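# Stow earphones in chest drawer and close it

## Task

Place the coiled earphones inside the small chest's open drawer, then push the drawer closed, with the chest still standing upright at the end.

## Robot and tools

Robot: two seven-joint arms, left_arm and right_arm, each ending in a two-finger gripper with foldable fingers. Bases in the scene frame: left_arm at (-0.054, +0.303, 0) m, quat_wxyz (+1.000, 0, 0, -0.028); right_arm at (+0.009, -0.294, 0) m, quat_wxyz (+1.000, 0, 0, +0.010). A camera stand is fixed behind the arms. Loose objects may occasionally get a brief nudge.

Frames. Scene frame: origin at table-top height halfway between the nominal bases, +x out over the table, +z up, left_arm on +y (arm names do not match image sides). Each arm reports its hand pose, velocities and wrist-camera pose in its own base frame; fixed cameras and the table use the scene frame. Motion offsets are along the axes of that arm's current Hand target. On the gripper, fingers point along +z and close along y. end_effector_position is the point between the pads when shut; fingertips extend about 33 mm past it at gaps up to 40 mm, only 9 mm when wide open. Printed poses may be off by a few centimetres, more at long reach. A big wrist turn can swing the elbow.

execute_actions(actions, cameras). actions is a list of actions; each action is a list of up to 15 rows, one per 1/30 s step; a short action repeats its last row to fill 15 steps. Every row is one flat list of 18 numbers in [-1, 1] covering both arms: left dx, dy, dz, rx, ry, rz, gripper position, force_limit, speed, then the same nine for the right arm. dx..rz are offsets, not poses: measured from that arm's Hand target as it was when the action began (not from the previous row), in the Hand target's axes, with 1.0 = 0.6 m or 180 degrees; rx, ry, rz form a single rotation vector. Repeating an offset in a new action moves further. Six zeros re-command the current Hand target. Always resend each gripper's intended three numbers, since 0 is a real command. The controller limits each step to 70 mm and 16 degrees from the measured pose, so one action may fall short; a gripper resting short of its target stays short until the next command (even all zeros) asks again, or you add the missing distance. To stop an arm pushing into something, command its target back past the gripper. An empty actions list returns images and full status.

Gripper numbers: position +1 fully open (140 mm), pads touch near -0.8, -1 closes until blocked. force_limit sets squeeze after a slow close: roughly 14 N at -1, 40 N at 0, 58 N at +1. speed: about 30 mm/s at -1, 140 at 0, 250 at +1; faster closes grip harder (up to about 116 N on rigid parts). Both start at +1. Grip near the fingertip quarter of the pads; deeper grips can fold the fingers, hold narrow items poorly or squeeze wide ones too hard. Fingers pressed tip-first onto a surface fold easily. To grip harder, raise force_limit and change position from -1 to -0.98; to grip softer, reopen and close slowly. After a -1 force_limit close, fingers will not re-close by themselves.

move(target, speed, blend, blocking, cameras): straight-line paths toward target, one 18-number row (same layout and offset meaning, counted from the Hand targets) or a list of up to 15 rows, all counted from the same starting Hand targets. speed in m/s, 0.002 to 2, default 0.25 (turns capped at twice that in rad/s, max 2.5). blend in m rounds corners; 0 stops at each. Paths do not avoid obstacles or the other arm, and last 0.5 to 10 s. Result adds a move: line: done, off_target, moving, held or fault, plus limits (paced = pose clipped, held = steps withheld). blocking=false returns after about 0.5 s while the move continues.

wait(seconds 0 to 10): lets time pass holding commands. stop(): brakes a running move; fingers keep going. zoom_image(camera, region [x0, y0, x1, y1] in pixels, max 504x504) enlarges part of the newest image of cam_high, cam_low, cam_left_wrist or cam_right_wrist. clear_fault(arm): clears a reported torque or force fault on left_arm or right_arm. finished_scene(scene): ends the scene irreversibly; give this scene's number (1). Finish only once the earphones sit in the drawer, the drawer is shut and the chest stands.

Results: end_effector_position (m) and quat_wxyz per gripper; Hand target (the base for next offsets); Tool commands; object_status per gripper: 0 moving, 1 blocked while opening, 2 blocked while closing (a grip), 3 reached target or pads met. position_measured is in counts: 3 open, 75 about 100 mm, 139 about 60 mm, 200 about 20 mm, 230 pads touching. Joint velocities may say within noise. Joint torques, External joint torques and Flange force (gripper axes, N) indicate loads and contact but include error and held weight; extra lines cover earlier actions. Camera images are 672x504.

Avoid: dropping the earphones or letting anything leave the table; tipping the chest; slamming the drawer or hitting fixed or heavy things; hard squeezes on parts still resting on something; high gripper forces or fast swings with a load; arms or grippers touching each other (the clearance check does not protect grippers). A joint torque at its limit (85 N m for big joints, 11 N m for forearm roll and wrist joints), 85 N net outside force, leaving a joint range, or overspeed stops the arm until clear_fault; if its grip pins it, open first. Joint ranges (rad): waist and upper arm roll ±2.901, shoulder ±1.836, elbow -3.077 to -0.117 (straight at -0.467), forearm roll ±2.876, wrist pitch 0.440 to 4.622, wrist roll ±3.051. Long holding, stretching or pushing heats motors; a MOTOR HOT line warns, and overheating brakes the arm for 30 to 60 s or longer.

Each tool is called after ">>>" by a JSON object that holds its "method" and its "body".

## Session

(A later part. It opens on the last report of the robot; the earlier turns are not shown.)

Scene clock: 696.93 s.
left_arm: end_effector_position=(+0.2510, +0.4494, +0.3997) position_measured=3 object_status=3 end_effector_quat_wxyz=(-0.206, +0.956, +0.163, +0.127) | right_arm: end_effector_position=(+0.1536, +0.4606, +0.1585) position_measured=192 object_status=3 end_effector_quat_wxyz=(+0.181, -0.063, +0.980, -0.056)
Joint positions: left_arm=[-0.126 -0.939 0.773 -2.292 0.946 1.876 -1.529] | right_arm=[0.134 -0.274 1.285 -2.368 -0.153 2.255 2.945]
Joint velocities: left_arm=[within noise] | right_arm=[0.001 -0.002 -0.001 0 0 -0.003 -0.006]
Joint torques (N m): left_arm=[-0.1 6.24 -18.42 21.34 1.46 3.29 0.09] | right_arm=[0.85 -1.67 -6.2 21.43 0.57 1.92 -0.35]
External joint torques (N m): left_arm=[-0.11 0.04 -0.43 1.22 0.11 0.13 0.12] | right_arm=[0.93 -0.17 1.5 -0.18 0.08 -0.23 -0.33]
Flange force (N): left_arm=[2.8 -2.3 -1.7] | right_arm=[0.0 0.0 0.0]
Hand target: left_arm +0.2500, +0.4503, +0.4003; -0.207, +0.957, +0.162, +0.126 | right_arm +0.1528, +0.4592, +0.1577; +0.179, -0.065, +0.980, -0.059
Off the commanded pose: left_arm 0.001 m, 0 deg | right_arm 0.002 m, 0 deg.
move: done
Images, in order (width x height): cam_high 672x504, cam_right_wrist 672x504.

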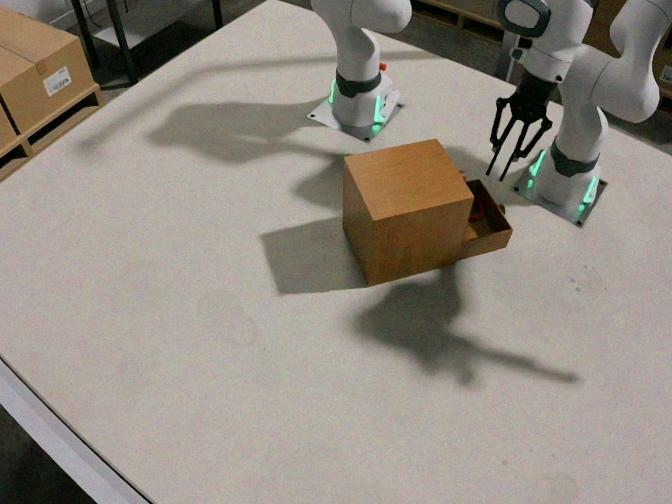

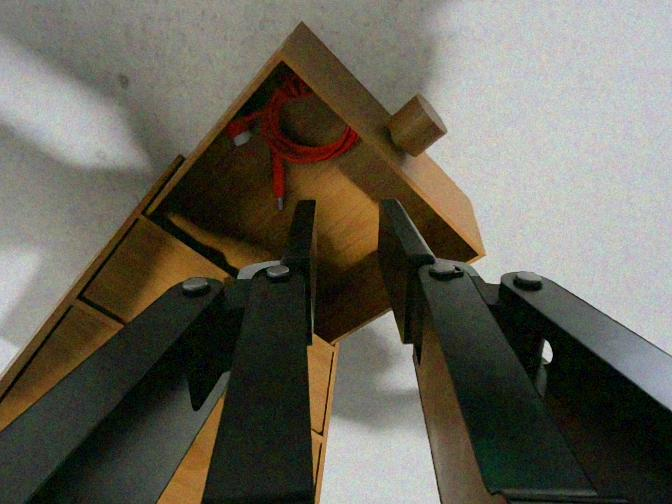

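>>> {"method": "move", "body": {"target": [[0,0,0,0,0,0,1,1,1, -0.047,-0.019,-0.1275,0,0,0,-1,-1,0],[0,0,0,0,0,0,1,1,1, 0.0295,0.0782,-0.0447,-0.1541,-0.0867,-0.2119,-1,-1,0]], "speed": 0.2, "blend": 0.03, "cameras": ["cam_right_wrist", "cam_high"]}}

>>> {"method": "zoom_image", "body": {"camera": "cam_high", "region": [420, 60, 620, 260]}}

Scene clock: 803.30 s.
left_arm: end_effector_position=(+0.2510, +0.4494, +0.3997) position_measured=3 object_status=3 end_effector_quat_wxyz=(-0.206, +0.956, +0.163, +0.127) | right_arm: end_effector_position=(+0.1228, +0.5050, +0.1709) position_measured=233 object_status=3 end_effector_quat_wxyz=(+0.258, -0.420, +0.861, +0.128)
Joint positions: left_arm=[-0.126 -0.939 0.773 -2.292 0.946 1.876 -1.529] | right_arm=[0.69 -0.382 0.74 -2.776 -0.25 2.994 2.36]
Joint velocities: left_arm=[within noise] | right_arm=[0.001 0.002 -0.001 0 0 0.002 -0.005]
Joint torques (N m): left_arm=[-0.1 6.25 -18.44 21.32 1.45 3.28 0.1] | right_arm=[1.04 -10.11 -5.27 19.64 0.94 3.11 -0.25]
External joint torques (N m): left_arm=[-0.14 -0.02 -0.52 1.27 0.09 0.15 0.12] | right_arm=[1.02 -0.13 1.08 -0.7 -0.33 0.03 -0.23]
Flange force (N): left_arm=[2.7 -2.3 -2.0] | right_arm=[3.1 0.5 -1.6]
Hand target: left_arm +0.2500, +0.4503, +0.4003; -0.207, +0.957, +0.162, +0.126 | right_arm +0.1217, +0.5052, +0.1700; +0.258, -0.425, +0.858, +0.127
Off the commanded pose: left_arm 0.001 m, 0 deg | right_arm 0.001 m, 1 deg.
move: done
Images, in order (width x height): cam_high 672x504, cam_right_wrist 672x504.

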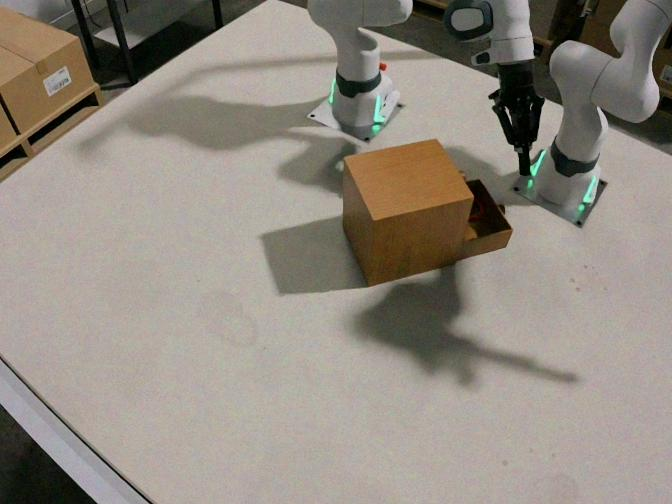

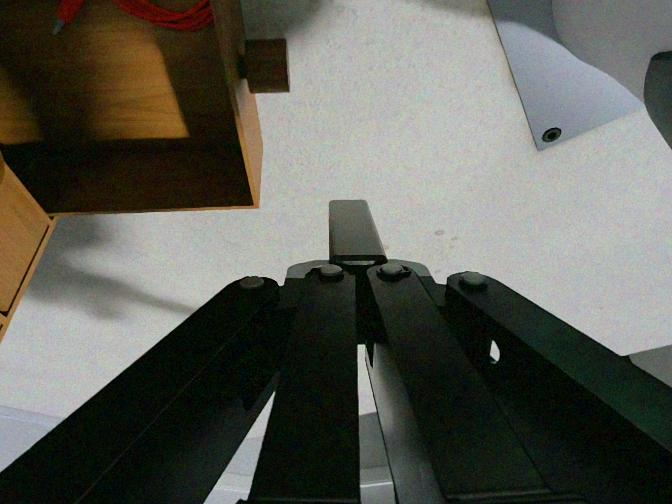

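Scaled by 2.520 from the camera's 672x504 image, which has a finer 960x720 frame.

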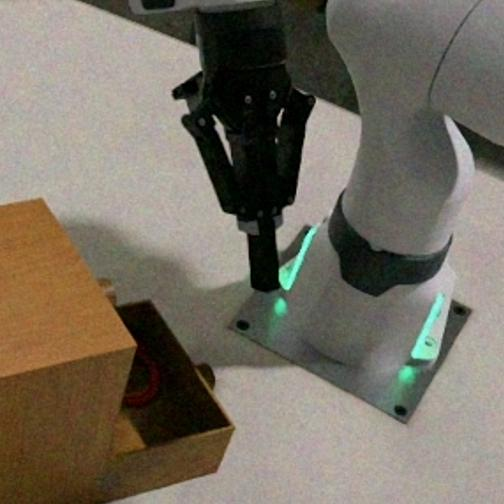

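>>> {"method": "move", "body": {"target": [[0,0,0,0,0,0,1,1,1, 0.1049,0,0.1592,0,0,0,-1,-1,0],[0,0,0,0,0,0,1,1,1, 0.1049,-0.0833,0.1592,0,0,0,-1,-1,0]], "speed": [0.12,0.05], "cameras": ["cam_right_wrist", "cam_high"]}}

>>> {"method": "zoom_image", "body": {"camera": "cam_high", "region": [420, 60, 620, 260]}}

Scene clock: 820.93 s.
left_arm: end_effector_position=(+0.2510, +0.4494, +0.3997) position_measured=3 object_status=3 end_effector_quat_wxyz=(-0.206, +0.956, +0.163, +0.127) | right_arm: end_effector_position=(+0.1621, +0.4751, +0.0557) position_measured=233 object_status=3 end_effector_quat_wxyz=(+0.258, -0.422, +0.860, +0.127)
Joint positions: left_arm=[-0.126 -0.939 0.773 -2.292 0.946 1.876 -1.529] | right_arm=[-0.406 -0.423 1.695 -2.838 -0.481 3.471 2.575]
Joint velocities: left_arm=[within noise] | right_arm=[0.001 0 -0.002 -0.001 -0.001 0.003 -0.006]
Joint torques (N m): left_arm=[-0.12 6.25 -18.39 21.34 1.46 3.29 0.1] | right_arm=[-0.17 11.2 -7.9 12.31 1.15 2.81 -0.34]
External joint torques (N m): left_arm=[-0.15 0.01 -0.46 1.22 0.1 0.14 0.13] | right_arm=[-0.16 0.31 1.2 -0.24 -0.35 -0.02 -0.32]
Flange force (N): left_arm=[2.8 -2.3 -1.8] | right_arm=[0.0 0.0 0.0]
Hand target: left_arm +0.2500, +0.4503, +0.4003; -0.207, +0.957, +0.162, +0.126 | right_arm +0.1616, +0.4749, +0.0557; +0.258, -0.425, +0.858, +0.127
Off the commanded pose: left_arm 0.001 m, 0 deg | right_arm 0.001 m, 0 deg.
move: done
Images, in order (width x height): cam_high 672x504, cam_right_wrist 672x504.

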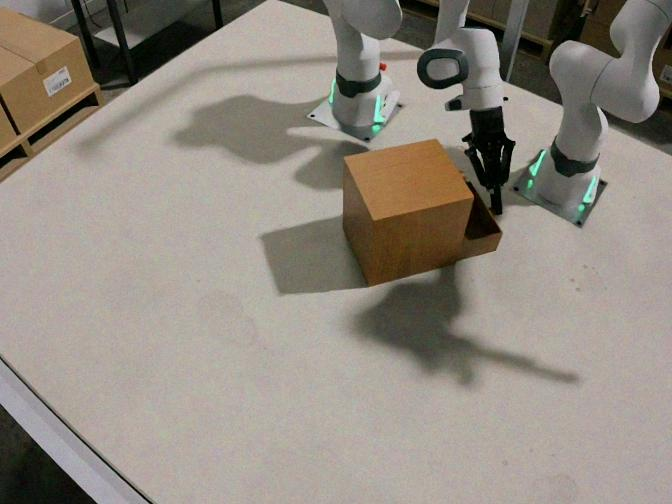

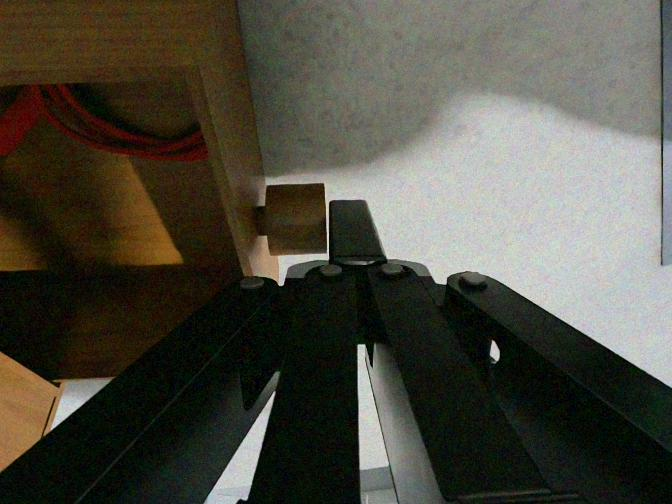

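Scaled by 2.520 from the camera's 672x504 image, which has a finer 960x720 frame.

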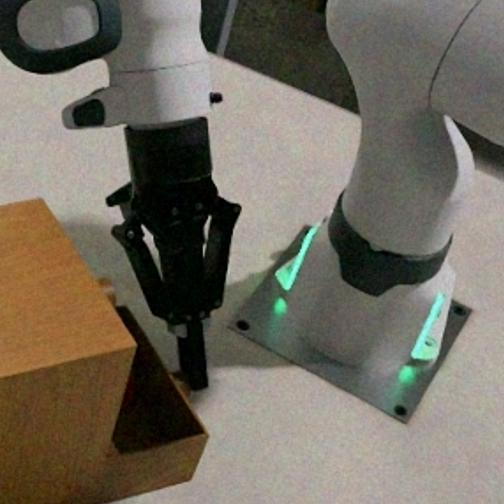

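>>> {"method": "move", "body": {"target": [0,0,0,0,0,0,1,1,1, 0,-0.0833,0,0,0,0,-1,-1,0], "speed": 0.06, "cameras": ["cam_right_wrist", "cam_high"]}}

>>> {"method": "zoom_image", "body": {"camera": "cam_high", "region": [420, 60, 620, 260]}}

Scene clock: 837.33 s.
left_arm: end_effector_position=(+0.2510, +0.4494, +0.3997) position_measured=3 object_status=3 end_effector_quat_wxyz=(-0.206, +0.956, +0.163, +0.127) | right_arm: end_effector_position=(+0.2019, +0.4448, +0.0557) position_measured=233 object_status=3 end_effector_quat_wxyz=(+0.258, -0.422, +0.860, +0.127)
Joint positions: left_arm=[-0.126 -0.939 0.773 -2.292 0.946 1.876 -1.529] | right_arm=[-0.526 -0.413 1.656 -2.881 -0.572 3.562 2.515]
Joint velocities: left_arm=[within noise] | right_arm=[0 -0.001 0.001 0 -0.003 0.003 -0.006]
Joint torques (N m): left_arm=[-0.08 6.26 -18.43 21.33 1.46 3.28 0.07] | right_arm=[-0.13 9.71 -7.37 11.98 1.12 2.97 -0.31]
External joint torques (N m): left_arm=[-0.14 0.04 -0.58 1.27 0.11 0.15 0.1] | right_arm=[-0.11 -0.3 1.18 -0.02 -0.33 0.07 -0.3]
Flange force (N): left_arm=[2.9 -2.2 -2.0] | right_arm=[0.0 0.0 0.0]
Hand target: left_arm +0.2500, +0.4503, +0.4003; -0.207, +0.957, +0.162, +0.126 | right_arm +0.2013, +0.4446, +0.0557; +0.258, -0.425, +0.858, +0.127
Off the commanded pose: left_arm 0.001 m, 0 deg | right_arm 0.001 m, 0 deg.
move: done
Images, in order (width x height): cam_high 672x504, cam_right_wrist 672x504.

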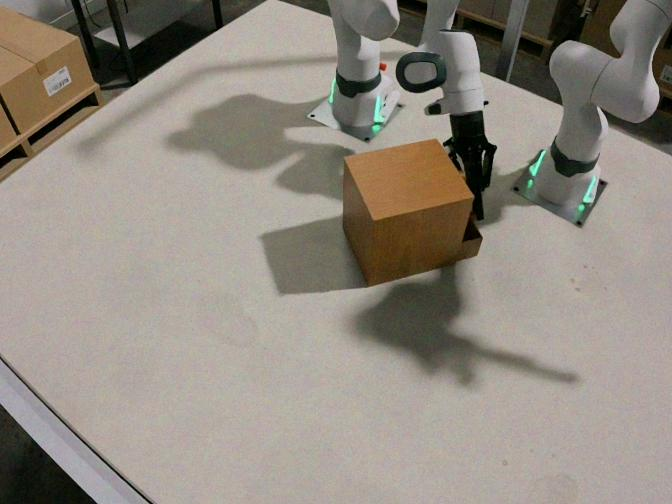

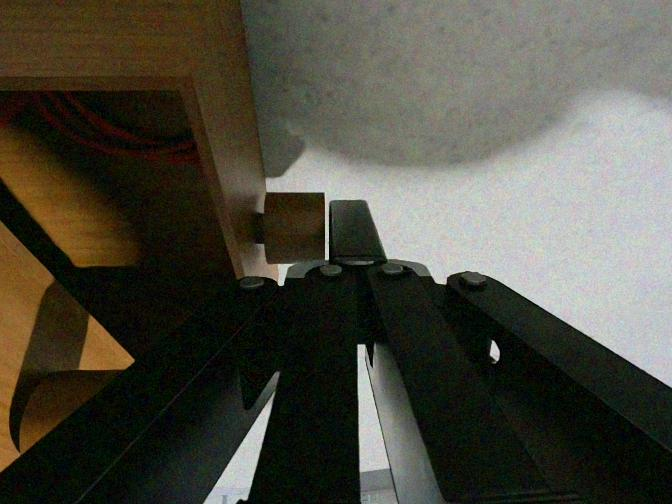

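Scaled by 2.520 from the camera's 672x504 image, which has a finer 960x720 frame.

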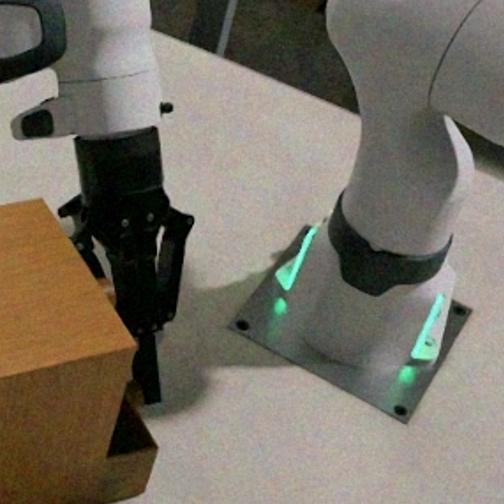

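>>> {"method": "move", "body": {"target": [[0,0,0,0,0,0,1,1,1, 0,0.0295,-0.012,0.1389,0,0,-1,-1,0],[0,0,0,0,0,0,1,1,1, 0,-0.0288,-0.012,0.1389,0,0,-1,-1,0]], "speed": [0.1,0.05], "cameras": ["cam_right_wrist", "cam_high"]}}

>>> {"method": "zoom_image", "body": {"camera": "cam_high", "region": [400, 60, 600, 260]}}

Scene clock: 873.67 s.
left_arm: end_effector_position=(+0.2510, +0.4494, +0.3997) position_measured=3 object_status=3 end_effector_quat_wxyz=(-0.206, +0.956, +0.163, +0.127) | right_arm: end_effector_position=(+0.2116, +0.4312, +0.0615) position_measured=233 object_status=3 end_effector_quat_wxyz=(+0.343, -0.356, +0.867, -0.060)
Joint positions: left_arm=[-0.126 -0.939 0.773 -2.292 0.946 1.876 -1.529] | right_arm=[-0.176 -0.651 1.672 -2.75 -0.309 2.991 2.674]
Joint velocities: left_arm=[within noise] | right_arm=[0.001 0 0 -0.001 -0.002 0.004 -0.004]
Joint torques (N m): left_arm=[-0.09 6.28 -18.4 21.32 1.45 3.28 0.09] | right_arm=[-0.12 11.43 -13.08 11.68 1.09 1.76 -0.28]
External joint torques (N m): left_arm=[-0.09 0.04 -0.43 1.22 0.1 0.13 0.12] | right_arm=[-0.08 -0.87 1.39 -0.11 -0.32 0.06 -0.23]
Flange force (N): left_arm=[2.8 -2.3 -1.7] | right_arm=[1.3 4.4 8.0]
Hand target: left_arm +0.2500, +0.4503, +0.4003; -0.207, +0.957, +0.162, +0.126 | right_arm +0.2127, +0.4310, +0.0617; +0.344, -0.359, +0.865, -0.061
Off the commanded pose: left_arm 0.001 m, 0 deg | right_arm 0.001 m, 0 deg.
move: done
Images, in order (width x height): cam_high 672x504, cam_right_wrist 672x504.

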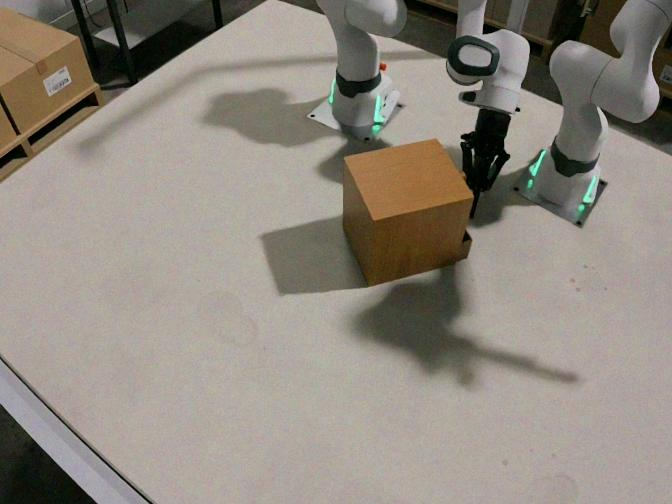

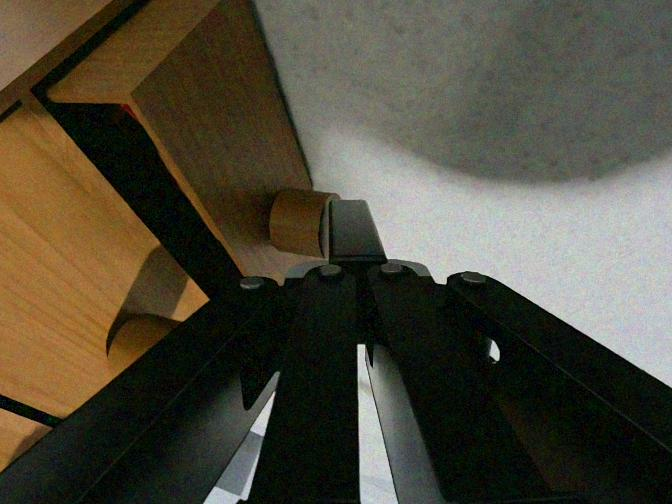

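Scaled by 2.520 from the camera's 672x504 image, which has a finer 960x720 frame.

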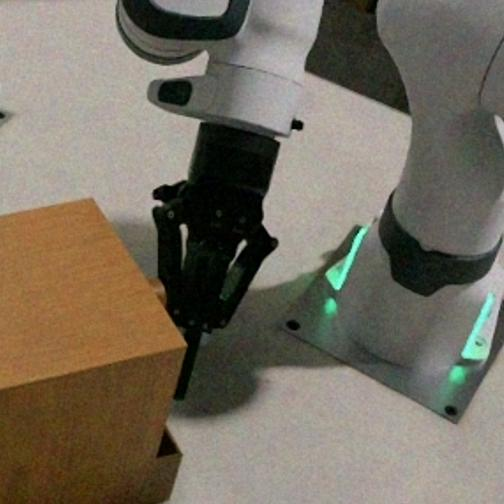

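>>> {"method": "move", "body": {"target": [0,0,0,0,0,0,1,1,1, 0,-0.0181,0.0085,0,0,0,-1,-1,0], "speed": 0.04}}

>>> {"method": "execute_actions", "body": {"actions": [[[0,0,0,0,0,0,1,1,1,0,-0.003,0.0014,0,0,0,-1,-1,0]],[[0,0,0,0,0,0,1,1,1,0,-0.003,0.0014,0,0,0,-1,-1,0]]], "cameras": ["cam_right_wrist", "cam_high"]}}

>>> {"method": "zoom_image", "body": {"camera": "cam_high", "region": [400, 150, 520, 270]}}

Scene clock: 906.90 s.
left_arm: end_effector_position=(+0.2510, +0.4494, +0.3997) position_measured=3 object_status=3 end_effector_quat_wxyz=(-0.206, +0.956, +0.163, +0.127) | right_arm: end_effector_position=(+0.2209, +0.4242, +0.0615) position_measured=233 object_status=3 end_effector_quat_wxyz=(+0.343, -0.356, +0.867, -0.060)
Joint positions: left_arm=[-0.126 -0.939 0.773 -2.292 0.946 1.876 -1.529] | right_arm=[-0.188 -0.654 1.659 -2.769 -0.32 3.02 2.664]
Joint velocities: left_arm=[within noise] | right_arm=[-0.002 -0.001 -0.001 0 -0.001 0.004 -0.003]
Joint torques (N m): left_arm=[-0.11 6.26 -18.42 21.35 1.47 3.29 0.07] | right_arm=[-0.38 10.88 -12.95 11.61 1.16 1.79 -0.36]
External joint torques (N m): left_arm=[0.03 -0.09 -0.35 1.34 0.12 0.12 0.09] | right_arm=[-0.33 -1.07 1.38 -0.02 -0.29 0.07 -0.31]
Flange force (N): left_arm=[2.5 -2.5 -1.8] | right_arm=[1.0 4.8 10.0]
Hand target: left_arm +0.2500, +0.4503, +0.4003; -0.207, +0.957, +0.162, +0.126 | right_arm +0.2222, +0.4237, +0.0617; +0.344, -0.359, +0.865, -0.061
Off the commanded pose: left_arm 0.001 m, 0 deg | right_arm 0.001 m, 0 deg.
move: done

Scene clock: 908.10 s.
left_arm: end_effector_position=(+0.2510, +0.4494, +0.3997) position_measured=3 object_status=3 end_effector_quat_wxyz=(-0.206, +0.956, +0.163, +0.127) | right_arm: end_effector_position=(+0.2237, +0.4223, +0.0615) position_measured=233 object_status=3 end_effector_quat_wxyz=(+0.343, -0.357, +0.867, -0.060)
Joint positions: left_arm=[-0.126 -0.939 0.773 -2.292 0.946 1.876 -1.529] | right_arm=[-0.193 -0.655 1.655 -2.775 -0.323 3.032 2.659]
Joint torques (N m): left_arm=[-0.14 6.26 -18.44 21.37 1.46 3.29 0.08] | right_arm=[-0.44 10.71 -13.13 11.38 1.2 1.72 -0.3]
External joint torques (N m): left_arm=[-0.12 0.01 -0.45 1.31 0.11 0.14 0.11] | right_arm=[-0.44 -1.19 1.17 -0.26 -0.27 -0.02 -0.25]
External joint torques at the end of the 1st action: left_arm=[0 -0.09 -0.38 1.4 0.11 0.13 0.1] | right_arm=[-0.33 -1.16 1.17 -0.33 -0.28 -0.02 -0.35]
Flange force (N): left_arm=[3.0 -2.4 -1.9] | right_arm=[1.3 3.9 9.5]
Flange force at the end of the 1st action (N): left_arm=[2.7 -2.6 -1.9] | right_arm=[1.4 3.5 8.6]
Hand target: left_arm +0.2500, +0.4503, +0.4003; -0.207, +0.957, +0.162, +0.126 | right_arm +0.2254, +0.4213, +0.0617; +0.344, -0.359, +0.865, -0.061
Off the commanded pose: left_arm 0.001 m, 0 deg | right_arm 0.002 m, 0 deg.
Images, in order (width x height): cam_high 672x504, cam_right_wrist 672x504.

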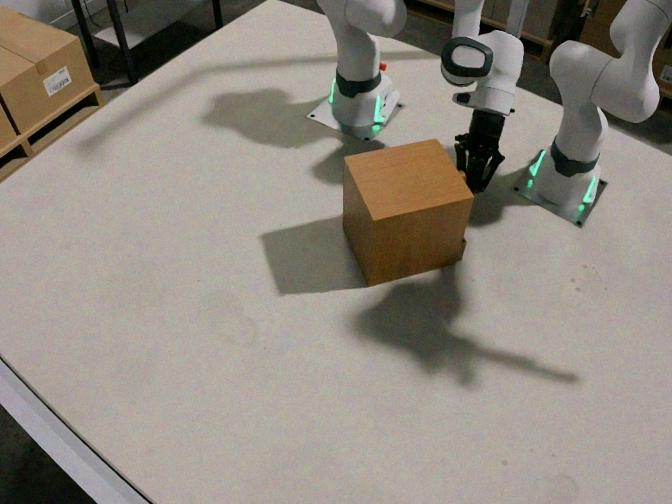

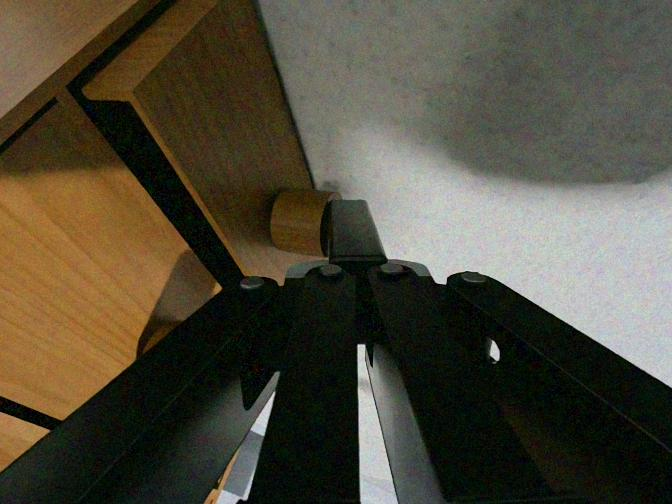

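Scaled by 4.200 from the camera's 672x504 image, which has a finer 960x720 frame.

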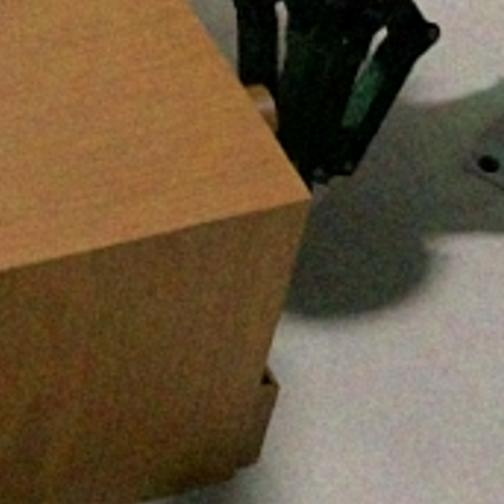

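>>> {"method": "execute_actions", "body": {"actions": [[[0,0,0,0,0,0,1,1,1,0,-0.0038,0.0018,0,0,0,-1,-1,0]],[[0,0,0,0,0,0,1,1,1,0,-0.003,0.0014,0,0,0,-1,-1,0]],[[0,0,0,0,0,0,1,1,1,0,-0.0015,0.0007,0,0,0,-1,-1,0]]], "cameras": ["cam_right_wrist", "cam_high"]}}

>>> {"method": "zoom_image", "body": {"camera": "cam_high", "region": [400, 150, 520, 270]}}

Scene clock: 919.10 s.
left_arm: end_effector_position=(+0.2510, +0.4494, +0.3997) position_measured=3 object_status=3 end_effector_quat_wxyz=(-0.206, +0.956, +0.163, +0.127) | right_arm: end_effector_position=(+0.2279, +0.4191, +0.0615) position_measured=233 object_status=3 end_effector_quat_wxyz=(+0.343, -0.357, +0.867, -0.060)
Joint positions: left_arm=[-0.126 -0.939 0.773 -2.292 0.946 1.876 -1.529] | right_arm=[-0.2 -0.656 1.65 -2.784 -0.326 3.046 2.652]
Joint torques (N m): left_arm=[-0.11 6.25 -18.39 21.35 1.47 3.28 0.09] | right_arm=[-0.57 10.51 -13.16 11.23 1.29 1.71 -0.31]
External joint torques (N m): left_arm=[-0.12 -0.01 -0.39 1.21 0.1 0.12 0.12] | right_arm=[-0.6 -1.17 1.01 -0.27 -0.19 -0.04 -0.26]
External joint torques at the end of the 1st action: left_arm=[-0.1 -0.01 -0.4 1.21 0.11 0.12 0.09] | right_arm=[-0.45 -1.07 1.15 -0.05 -0.26 0.05 -0.3]
External joint torques at the end of the 2nd action: left_arm=[-0.08 -0.04 -0.43 1.31 0.11 0.14 0.13] | right_arm=[-0.42 -1.16 1.1 -0.36 -0.25 0.04 -0.31]
Flange force (N): left_arm=[2.7 -2.3 -1.7] | right_arm=[1.1 3.6 9.7]
Flange force at the end of the 1st action (N): left_arm=[2.7 -2.2 -1.7] | right_arm=[0.8 4.1 9.8]
Flange force at the end of the 2nd action (N): left_arm=[2.7 -2.4 -1.9] | right_arm=[1.5 3.3 9.2]
Hand target: left_arm +0.2500, +0.4503, +0.4003; -0.207, +0.957, +0.162, +0.126 | right_arm +0.2298, +0.4180, +0.0617; +0.344, -0.359, +0.865, -0.061
Off the commanded pose: left_arm 0.001 m, 0 deg | right_arm 0.002 m, 0 deg.
Images, in order (width x height): cam_high 672x504, cam_right_wrist 672x504.

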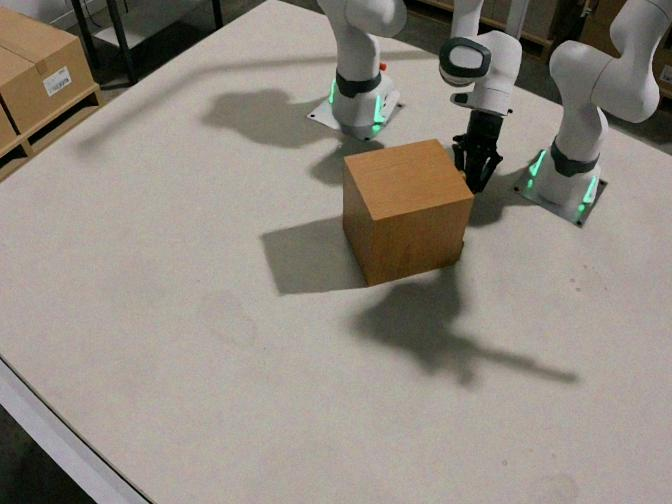

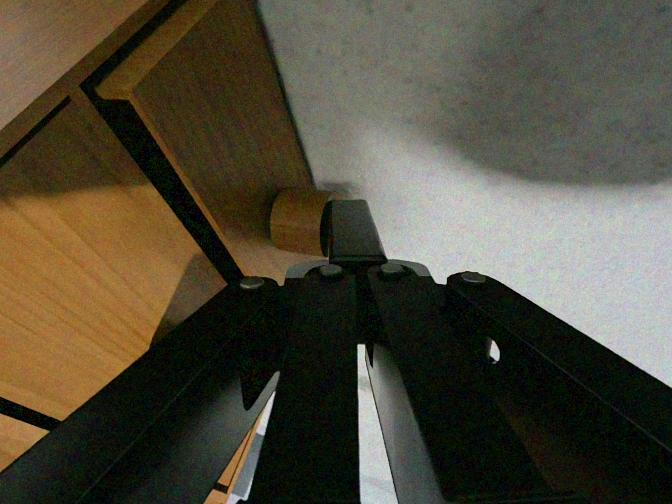

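Scaled by 4.200 from the camera's 672x504 image, which has a finer 960x720 frame.

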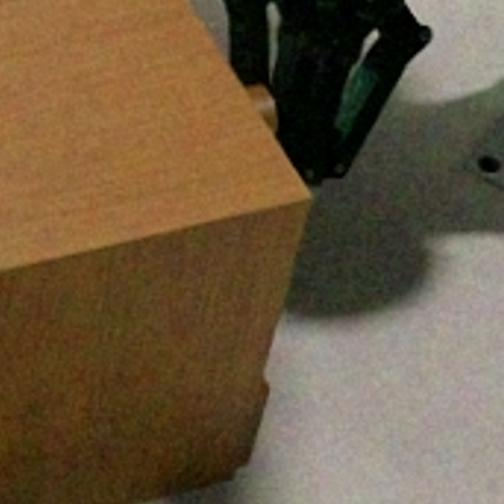

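>>> {"method": "execute_actions", "body": {"actions": [[[0,0,0,0,0,0,1,1,1,0,-0.003,0.0014,0,0,0,-1,-1,0]],[[0,0,0,0,0,0,1,1,1,0,-0.0023,0.0011,0,0,0,-1,-1,0]],[[0,0,0,0,0,0,1,1,1,0,-0.0015,0.0007,0,0,0,-1,-1,0]]], "cameras": ["cam_right_wrist", "cam_high"]}}

>>> {"method": "zoom_image", "body": {"camera": "cam_high", "region": [400, 150, 520, 270]}}

Scene clock: 928.73 s.
left_arm: end_effector_position=(+0.2510, +0.4494, +0.3997) position_measured=3 object_status=3 end_effector_quat_wxyz=(-0.206, +0.956, +0.163, +0.127) | right_arm: end_effector_position=(+0.2315, +0.4164, +0.0614) position_measured=233 object_status=3 end_effector_quat_wxyz=(+0.343, -0.357, +0.867, -0.060)
Joint positions: left_arm=[-0.126 -0.939 0.773 -2.292 0.946 1.876 -1.529] | right_arm=[-0.206 -0.658 1.646 -2.791 -0.328 3.057 2.646]
Joint torques (N m): left_arm=[-0.11 6.27 -18.44 21.37 1.46 3.28 0.08] | right_arm=[-0.48 10.32 -13.07 11.21 1.32 1.72 -0.33]
External joint torques (N m): left_arm=[-0.18 0.11 -0.51 1.22 0.1 0.13 0.1] | right_arm=[-0.45 -1.3 1.14 -0.26 -0.19 -0.04 -0.28]
External joint torques at the end of the 1st action: left_arm=[-0.03 0.05 -0.41 1.28 0.11 0.13 0.1] | right_arm=[-0.41 -1.28 1.17 -0.43 -0.23 -0.02 -0.29]
External joint torques at the end of the 2nd action: left_arm=[-0.05 -0.04 -0.4 1.25 0.12 0.12 0.12] | right_arm=[-0.38 -1.26 1.15 -0.25 -0.25 0.01 -0.26]
Flange force (N): left_arm=[3.1 -2.2 -1.8] | right_arm=[1.5 3.8 9.7]
Flange force at the end of the 1st action (N): left_arm=[2.8 -2.4 -1.8] | right_arm=[1.8 3.4 9.4]
Flange force at the end of the 2nd action (N): left_arm=[2.5 -2.3 -1.8] | right_arm=[1.6 3.7 9.4]
Hand target: left_arm +0.2500, +0.4503, +0.4003; -0.207, +0.957, +0.162, +0.126 | right_arm +0.2333, +0.4153, +0.0617; +0.344, -0.359, +0.865, -0.061
Off the commanded pose: left_arm 0.001 m, 0 deg | right_arm 0.002 m, 0 deg.
Images, in order (width x height): cam_high 672x504, cam_right_wrist 672x504.

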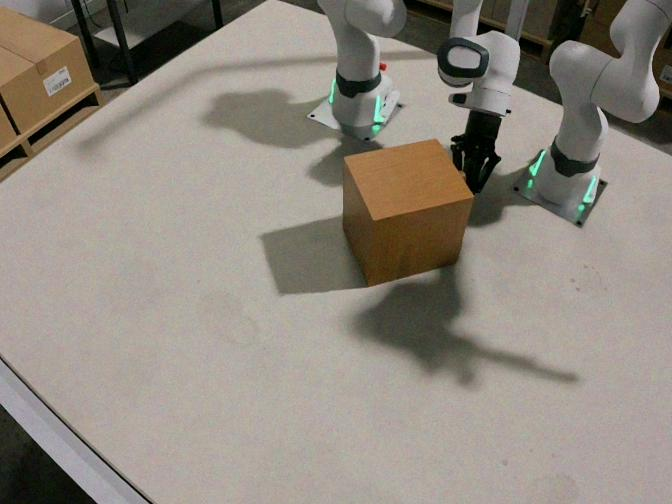

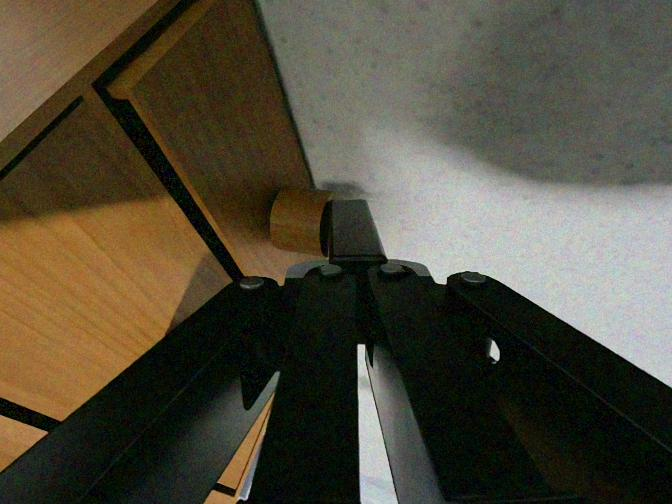

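Scaled by 4.200 from the camera's 672x504 image, which has a finer 960x720 frame.

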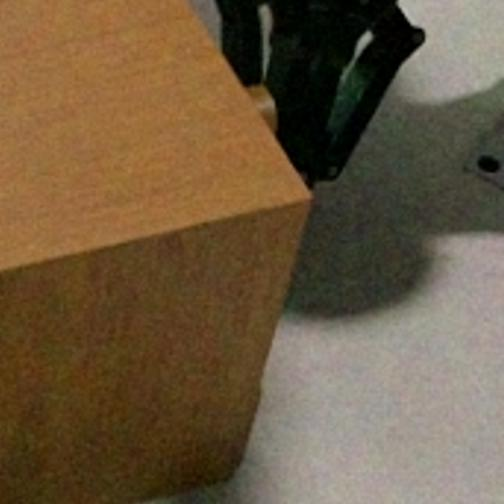

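>>> {"method": "execute_actions", "body": {"actions": [[[0,0,0,0,0,0,1,1,1,0,-0.0023,0.0011,0,0,0,-1,-1,0]],[[0,0,0,0,0,0,1,1,1,0,-0.0023,0.0011,0,0,0,-1,-1,0]],[[0,0,0,0,0,0,1,1,1,0,-0.0015,0.0007,0,0,0,-1,-1,0]]], "cameras": ["cam_right_wrist"]}}

>>> {"method": "zoom_image", "body": {"camera": "cam_right_wrist", "region": [0, 0, 360, 300]}}

Scene clock: 938.80 s.
left_arm: end_effector_position=(+0.2510, +0.4494, +0.3997) position_measured=3 object_status=3 end_effector_quat_wxyz=(-0.206, +0.956, +0.163, +0.127) | right_arm: end_effector_position=(+0.2348, +0.4140, +0.0614) position_measured=233 object_status=3 end_effector_quat_wxyz=(+0.343, -0.357, +0.867, -0.060)
Joint positions: left_arm=[-0.126 -0.939 0.773 -2.292 0.946 1.876 -1.529] | right_arm=[-0.212 -0.659 1.643 -2.797 -0.329 3.068 2.641]
Joint torques (N m): left_arm=[-0.14 6.28 -18.43 21.35 1.46 3.29 0.1] | right_arm=[-0.47 10.26 -12.96 11.16 1.32 1.73 -0.35]
External joint torques (N m): left_arm=[-0.13 0.01 -0.45 1.25 0.1 0.14 0.13] | right_arm=[-0.53 -1.27 1.14 -0.24 -0.19 -0.04 -0.3]
External joint torques at the end of the 1st action: left_arm=[-0.08 0.05 -0.47 1.32 0.11 0.14 0.11] | right_arm=[-0.39 -1.06 1.22 -0.3 -0.21 0.05 -0.24]
External joint torques at the end of the 2nd action: left_arm=[-0.09 -0.03 -0.53 1.36 0.11 0.15 0.12] | right_arm=[-0.55 -1.15 1.03 -0.32 -0.2 0 -0.29]
Flange force (N): left_arm=[2.8 -2.3 -1.8] | right_arm=[1.3 3.8 10.2]
Flange force at the end of the 1st action (N): left_arm=[2.9 -2.4 -1.9] | right_arm=[1.7 3.7 9.6]
Flange force at the end of the 2nd action (N): left_arm=[2.8 -2.4 -2.1] | right_arm=[1.3 3.3 9.7]
Hand target: left_arm +0.2500, +0.4503, +0.4003; -0.207, +0.957, +0.162, +0.126 | right_arm +0.2366, +0.4128, +0.0617; +0.344, -0.359, +0.865, -0.061
Off the commanded pose: left_arm 0.001 m, 0 deg | right_arm 0.002 m, 0 deg.
Images, in order (width x height): cam_right_wrist 672x504.

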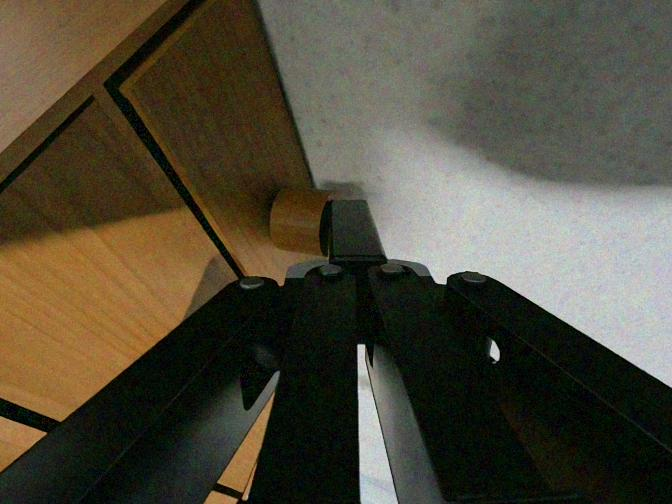

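Scaled by 1.400 from the camera's 672x504 image, which has a finer 960x720 frame.

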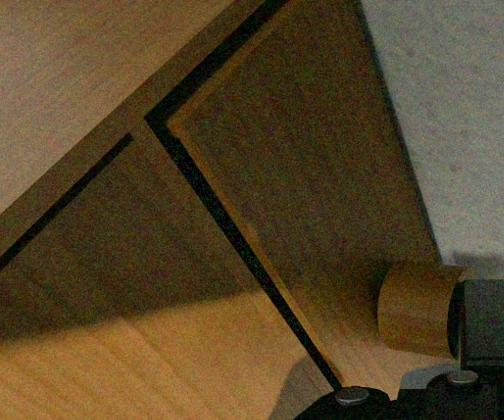

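>>> {"method": "execute_actions", "body": {"actions": [[[0,0,0,0,0,0,1,1,1,0,-0.0018,0.0008,0,0,0,-1,-1,0]],[[0,0,0,0,0,0,1,1,1,0,-0.0015,0.0007,0,0,0,-1,-1,0]],[[0,0,0,0,0,0,1,1,1,0,-0.0015,0.0007,0,0,0,-1,-1,0]]], "cameras": ["cam_right_wrist"]}}

>>> {"method": "zoom_image", "body": {"camera": "cam_right_wrist", "region": [0, 0, 360, 300]}}

Scene clock: 949.17 s.
left_arm: end_effector_position=(+0.2510, +0.4494, +0.3997) position_measured=3 object_status=3 end_effector_quat_wxyz=(-0.206, +0.956, +0.163, +0.127) | right_arm: end_effector_position=(+0.2370, +0.4124, +0.0614) position_measured=233 object_status=3 end_effector_quat_wxyz=(+0.343, -0.358, +0.867, -0.059)
Joint positions: left_arm=[-0.126 -0.939 0.773 -2.292 0.946 1.876 -1.529] | right_arm=[-0.216 -0.66 1.641 -2.801 -0.33 3.076 2.636]
Joint torques (N m): left_arm=[-0.09 6.24 -18.45 21.35 1.46 3.28 0.07] | right_arm=[-0.66 10.13 -13.18 10.96 1.34 1.66 -0.38]
External joint torques (N m): left_arm=[-0.08 -0.01 -0.49 1.32 0.1 0.14 0.1] | right_arm=[-0.58 -1.34 1 -0.32 -0.19 -0.11 -0.33]
External joint torques at the end of the 1st action: left_arm=[0.04 -0.1 -0.42 1.37 0.12 0.14 0.1] | right_arm=[-0.55 -1.29 1.04 -0.18 -0.18 0 -0.25]
External joint torques at the end of the 2nd action: left_arm=[-0.12 -0.03 -0.44 1.3 0.1 0.16 0.11] | right_arm=[-0.58 -1.27 0.95 -0.28 -0.19 -0.03 -0.31]
Flange force (N): left_arm=[2.8 -2.3 -2.0] | right_arm=[1.3 3.3 9.7]
Flange force at the end of the 1st action (N): left_arm=[2.5 -2.5 -1.9] | right_arm=[1.3 3.7 10.1]
Flange force at the end of the 2nd action (N): left_arm=[2.8 -2.4 -1.8] | right_arm=[1.2 3.1 9.6]
Hand target: left_arm +0.2500, +0.4503, +0.4003; -0.207, +0.957, +0.162, +0.126 | right_arm +0.2391, +0.4109, +0.0617; +0.344, -0.359, +0.865, -0.061
Off the commanded pose: left_arm 0.001 m, 0 deg | right_arm 0.003 m, 0 deg.
Images, in order (width x height): cam_right_wrist 672x504.

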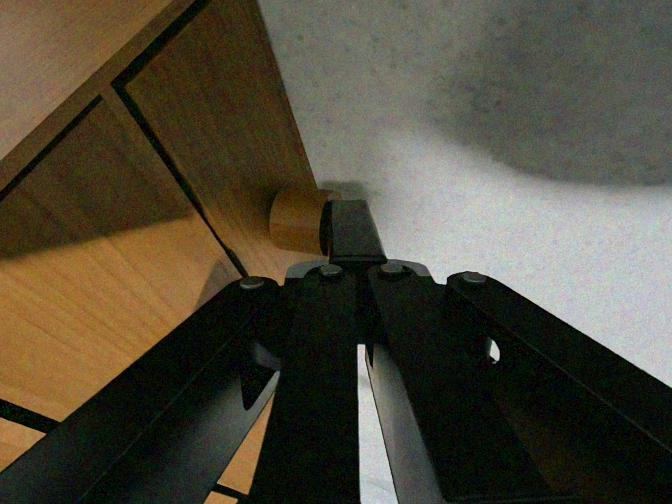

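Scaled by 1.400 from the camera's 672x504 image, which has a finer 960x720 frame.

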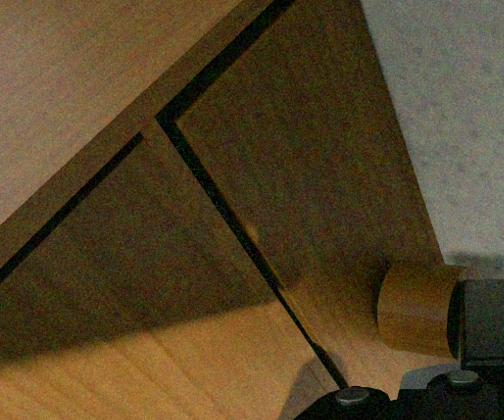

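>>> {"method": "execute_actions", "body": {"actions": [[[0,0,0,0,0,0,1,1,1,0,-0.0018,0.0008,0,0,0,-1,-1,0]],[[0,0,0,0,0,0,1,1,1,0,-0.0015,0.0007,0,0,0,-1,-1,0]],[[0,0,0,0,0,0,1,1,1,0,-0.0015,0.0007,0,0,0,-1,-1,0]]], "cameras": ["cam_right_wrist"]}}

>>> {"method": "zoom_image", "body": {"camera": "cam_right_wrist", "region": [0, 0, 360, 300]}}

Scene clock: 959.63 s.
left_arm: end_effector_position=(+0.2510, +0.4494, +0.3997) position_measured=3 object_status=3 end_effector_quat_wxyz=(-0.206, +0.956, +0.163, +0.127) | right_arm: end_effector_position=(+0.2378, +0.4121, +0.0613) position_measured=233 object_status=3 end_effector_quat_wxyz=(+0.343, -0.359, +0.866, -0.057)
Joint positions: left_arm=[-0.126 -0.939 0.773 -2.292 0.946 1.876 -1.529] | right_arm=[-0.219 -0.661 1.639 -2.805 -0.331 3.087 2.632]
Joint torques (N m): left_arm=[-0.09 6.27 -18.45 21.33 1.45 3.29 0.07] | right_arm=[-1.49 9.58 -13.83 10.58 1.39 1.37 -0.31]
External joint torques (N m): left_arm=[-0.12 0.1 -0.51 1.21 0.1 0.14 0.1] | right_arm=[-1.45 -1.84 0.28 -0.7 -0.16 -0.42 -0.26]
External joint torques at the end of the 1st action: left_arm=[-0.12 -0.03 -0.42 1.27 0.1 0.14 0.12] | right_arm=[-1.18 -1.5 0.64 -0.58 -0.15 -0.21 -0.25]
External joint torques at the end of the 2nd action: left_arm=[0.1 -0.17 -0.34 1.43 0.13 0.13 0.12] | right_arm=[-1.28 -1.74 0.46 -0.71 -0.16 -0.36 -0.27]
Flange force (N): left_arm=[2.9 -2.1 -1.8] | right_arm=[0.5 2.0 11.1]
Flange force at the end of the 1st action (N): left_arm=[2.8 -2.4 -1.8] | right_arm=[0.9 2.7 11.5]
Flange force at the end of the 2nd action (N): left_arm=[2.3 -2.7 -1.9] | right_arm=[0.9 2.2 10.9]
Hand target: left_arm +0.2500, +0.4503, +0.4003; -0.207, +0.957, +0.162, +0.126 | right_arm +0.2416, +0.4090, +0.0617; +0.344, -0.359, +0.865, -0.061
Off the commanded pose: left_arm 0.001 m, 0 deg | right_arm 0.005 m, 1 deg.
Images, in order (width x height): cam_right_wrist 672x504.

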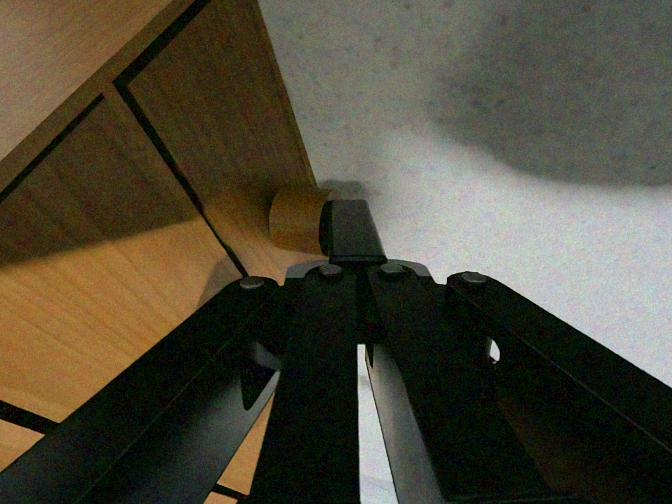

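Scaled by 1.400 from the camera's 672x504 image, which has a finer 960x720 frame.

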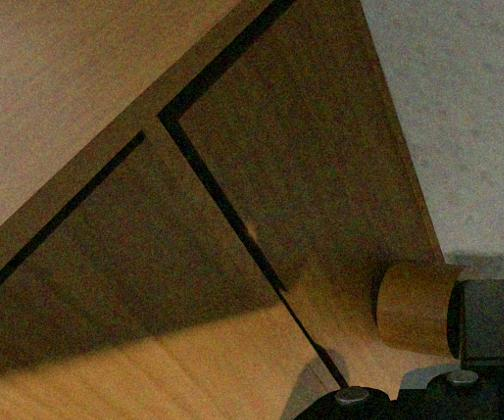

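>>> {"method": "execute_actions", "body": {"actions": [[[0,0,0,0,0,0,1,1,1,0,-0.0023,0.0011,0,0,0,-1,-1,0]],[[0,0,0,0,0,0,1,1,1,0,-0.0023,0.0011,0,0,0,-1,-1,0]]], "cameras": ["cam_right_wrist", "cam_high"]}}

>>> {"method": "zoom_image", "body": {"camera": "cam_right_wrist", "region": [0, 0, 360, 300]}}

>>> {"method": "zoom_image", "body": {"camera": "cam_high", "region": [400, 150, 520, 270]}}

Scene clock: 970.73 s.
left_arm: end_effector_position=(+0.2510, +0.4494, +0.3997) position_measured=3 object_status=3 end_effector_quat_wxyz=(-0.206, +0.956, +0.163, +0.127) | right_arm: end_effector_position=(+0.2385, +0.4120, +0.0612) position_measured=233 object_status=3 end_effector_quat_wxyz=(+0.343, -0.361, +0.866, -0.055)
Joint positions: left_arm=[-0.126 -0.939 0.773 -2.292 0.946 1.876 -1.529] | right_arm=[-0.222 -0.661 1.638 -2.809 -0.334 3.097 2.629]
Joint torques (N m): left_arm=[-0.12 6.25 -18.38 21.38 1.47 3.29 0.08] | right_arm=[-2.37 9.03 -14.39 10.16 1.44 1.03 -0.4]
External joint torques (N m): left_arm=[-0.06 -0.05 -0.34 1.32 0.12 0.13 0.11] | right_arm=[-2.38 -2.38 -0.33 -1.13 -0.12 -0.78 -0.35]
External joint torques at the end of the 1st action: left_arm=[-0.13 0.01 -0.47 1.3 0.1 0.16 0.13] | right_arm=[-1.73 -2.18 0.01 -0.9 -0.16 -0.56 -0.26]
Flange force (N): left_arm=[2.7 -2.5 -1.7] | right_arm=[-0.3 0.7 13.2]
Flange force at the end of the 1st action (N): left_arm=[2.9 -2.4 -1.9] | right_arm=[0.6 1.3 11.4]
Hand target: left_arm +0.2500, +0.4503, +0.4003; -0.207, +0.957, +0.162, +0.126 | right_arm +0.2441, +0.4071, +0.0617; +0.344, -0.359, +0.865, -0.061
Off the commanded pose: left_arm 0.001 m, 0 deg | right_arm 0.007 m, 1 deg.
Images, in order (width x height): cam_high 672x504, cam_right_wrist 672x504.

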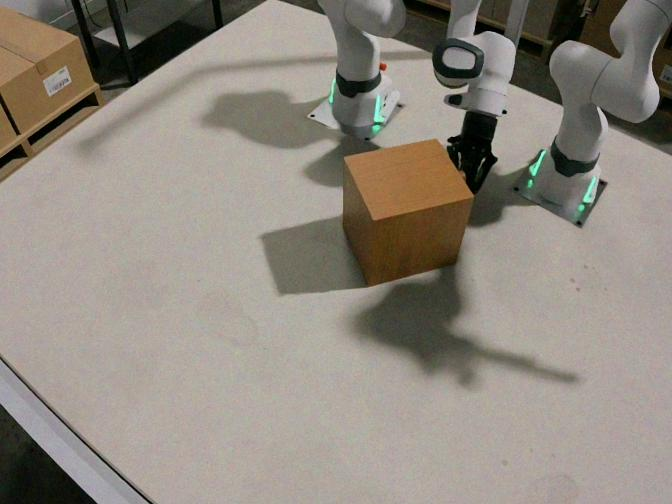

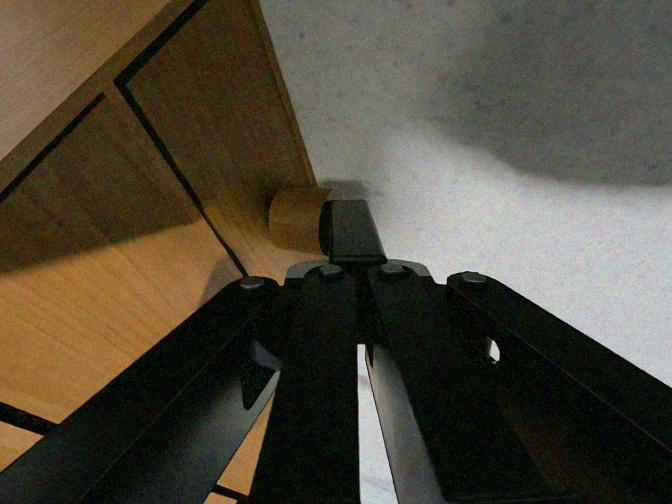

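Scaled by 1.400 from the camera's 672x504 image, which has a finer 960x720 frame.

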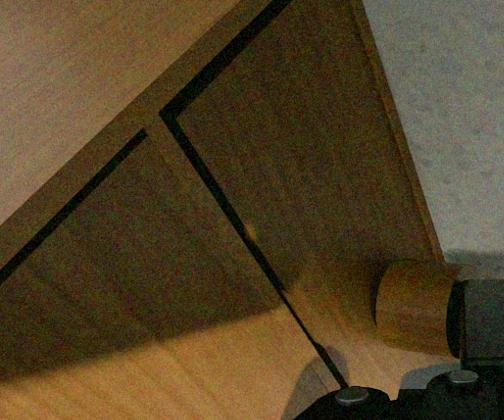

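Scaled by 4.200 from the camera's 672x504 image, which has a finer 960x720 frame.

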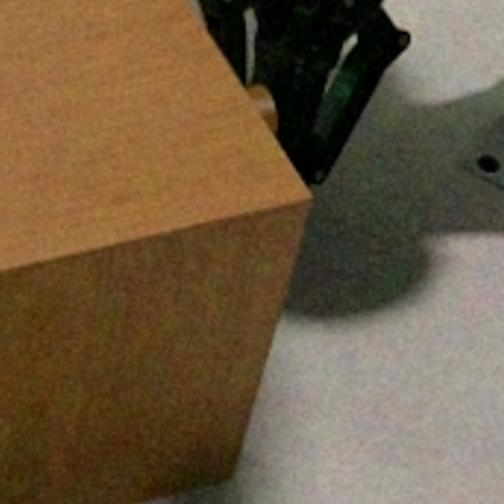

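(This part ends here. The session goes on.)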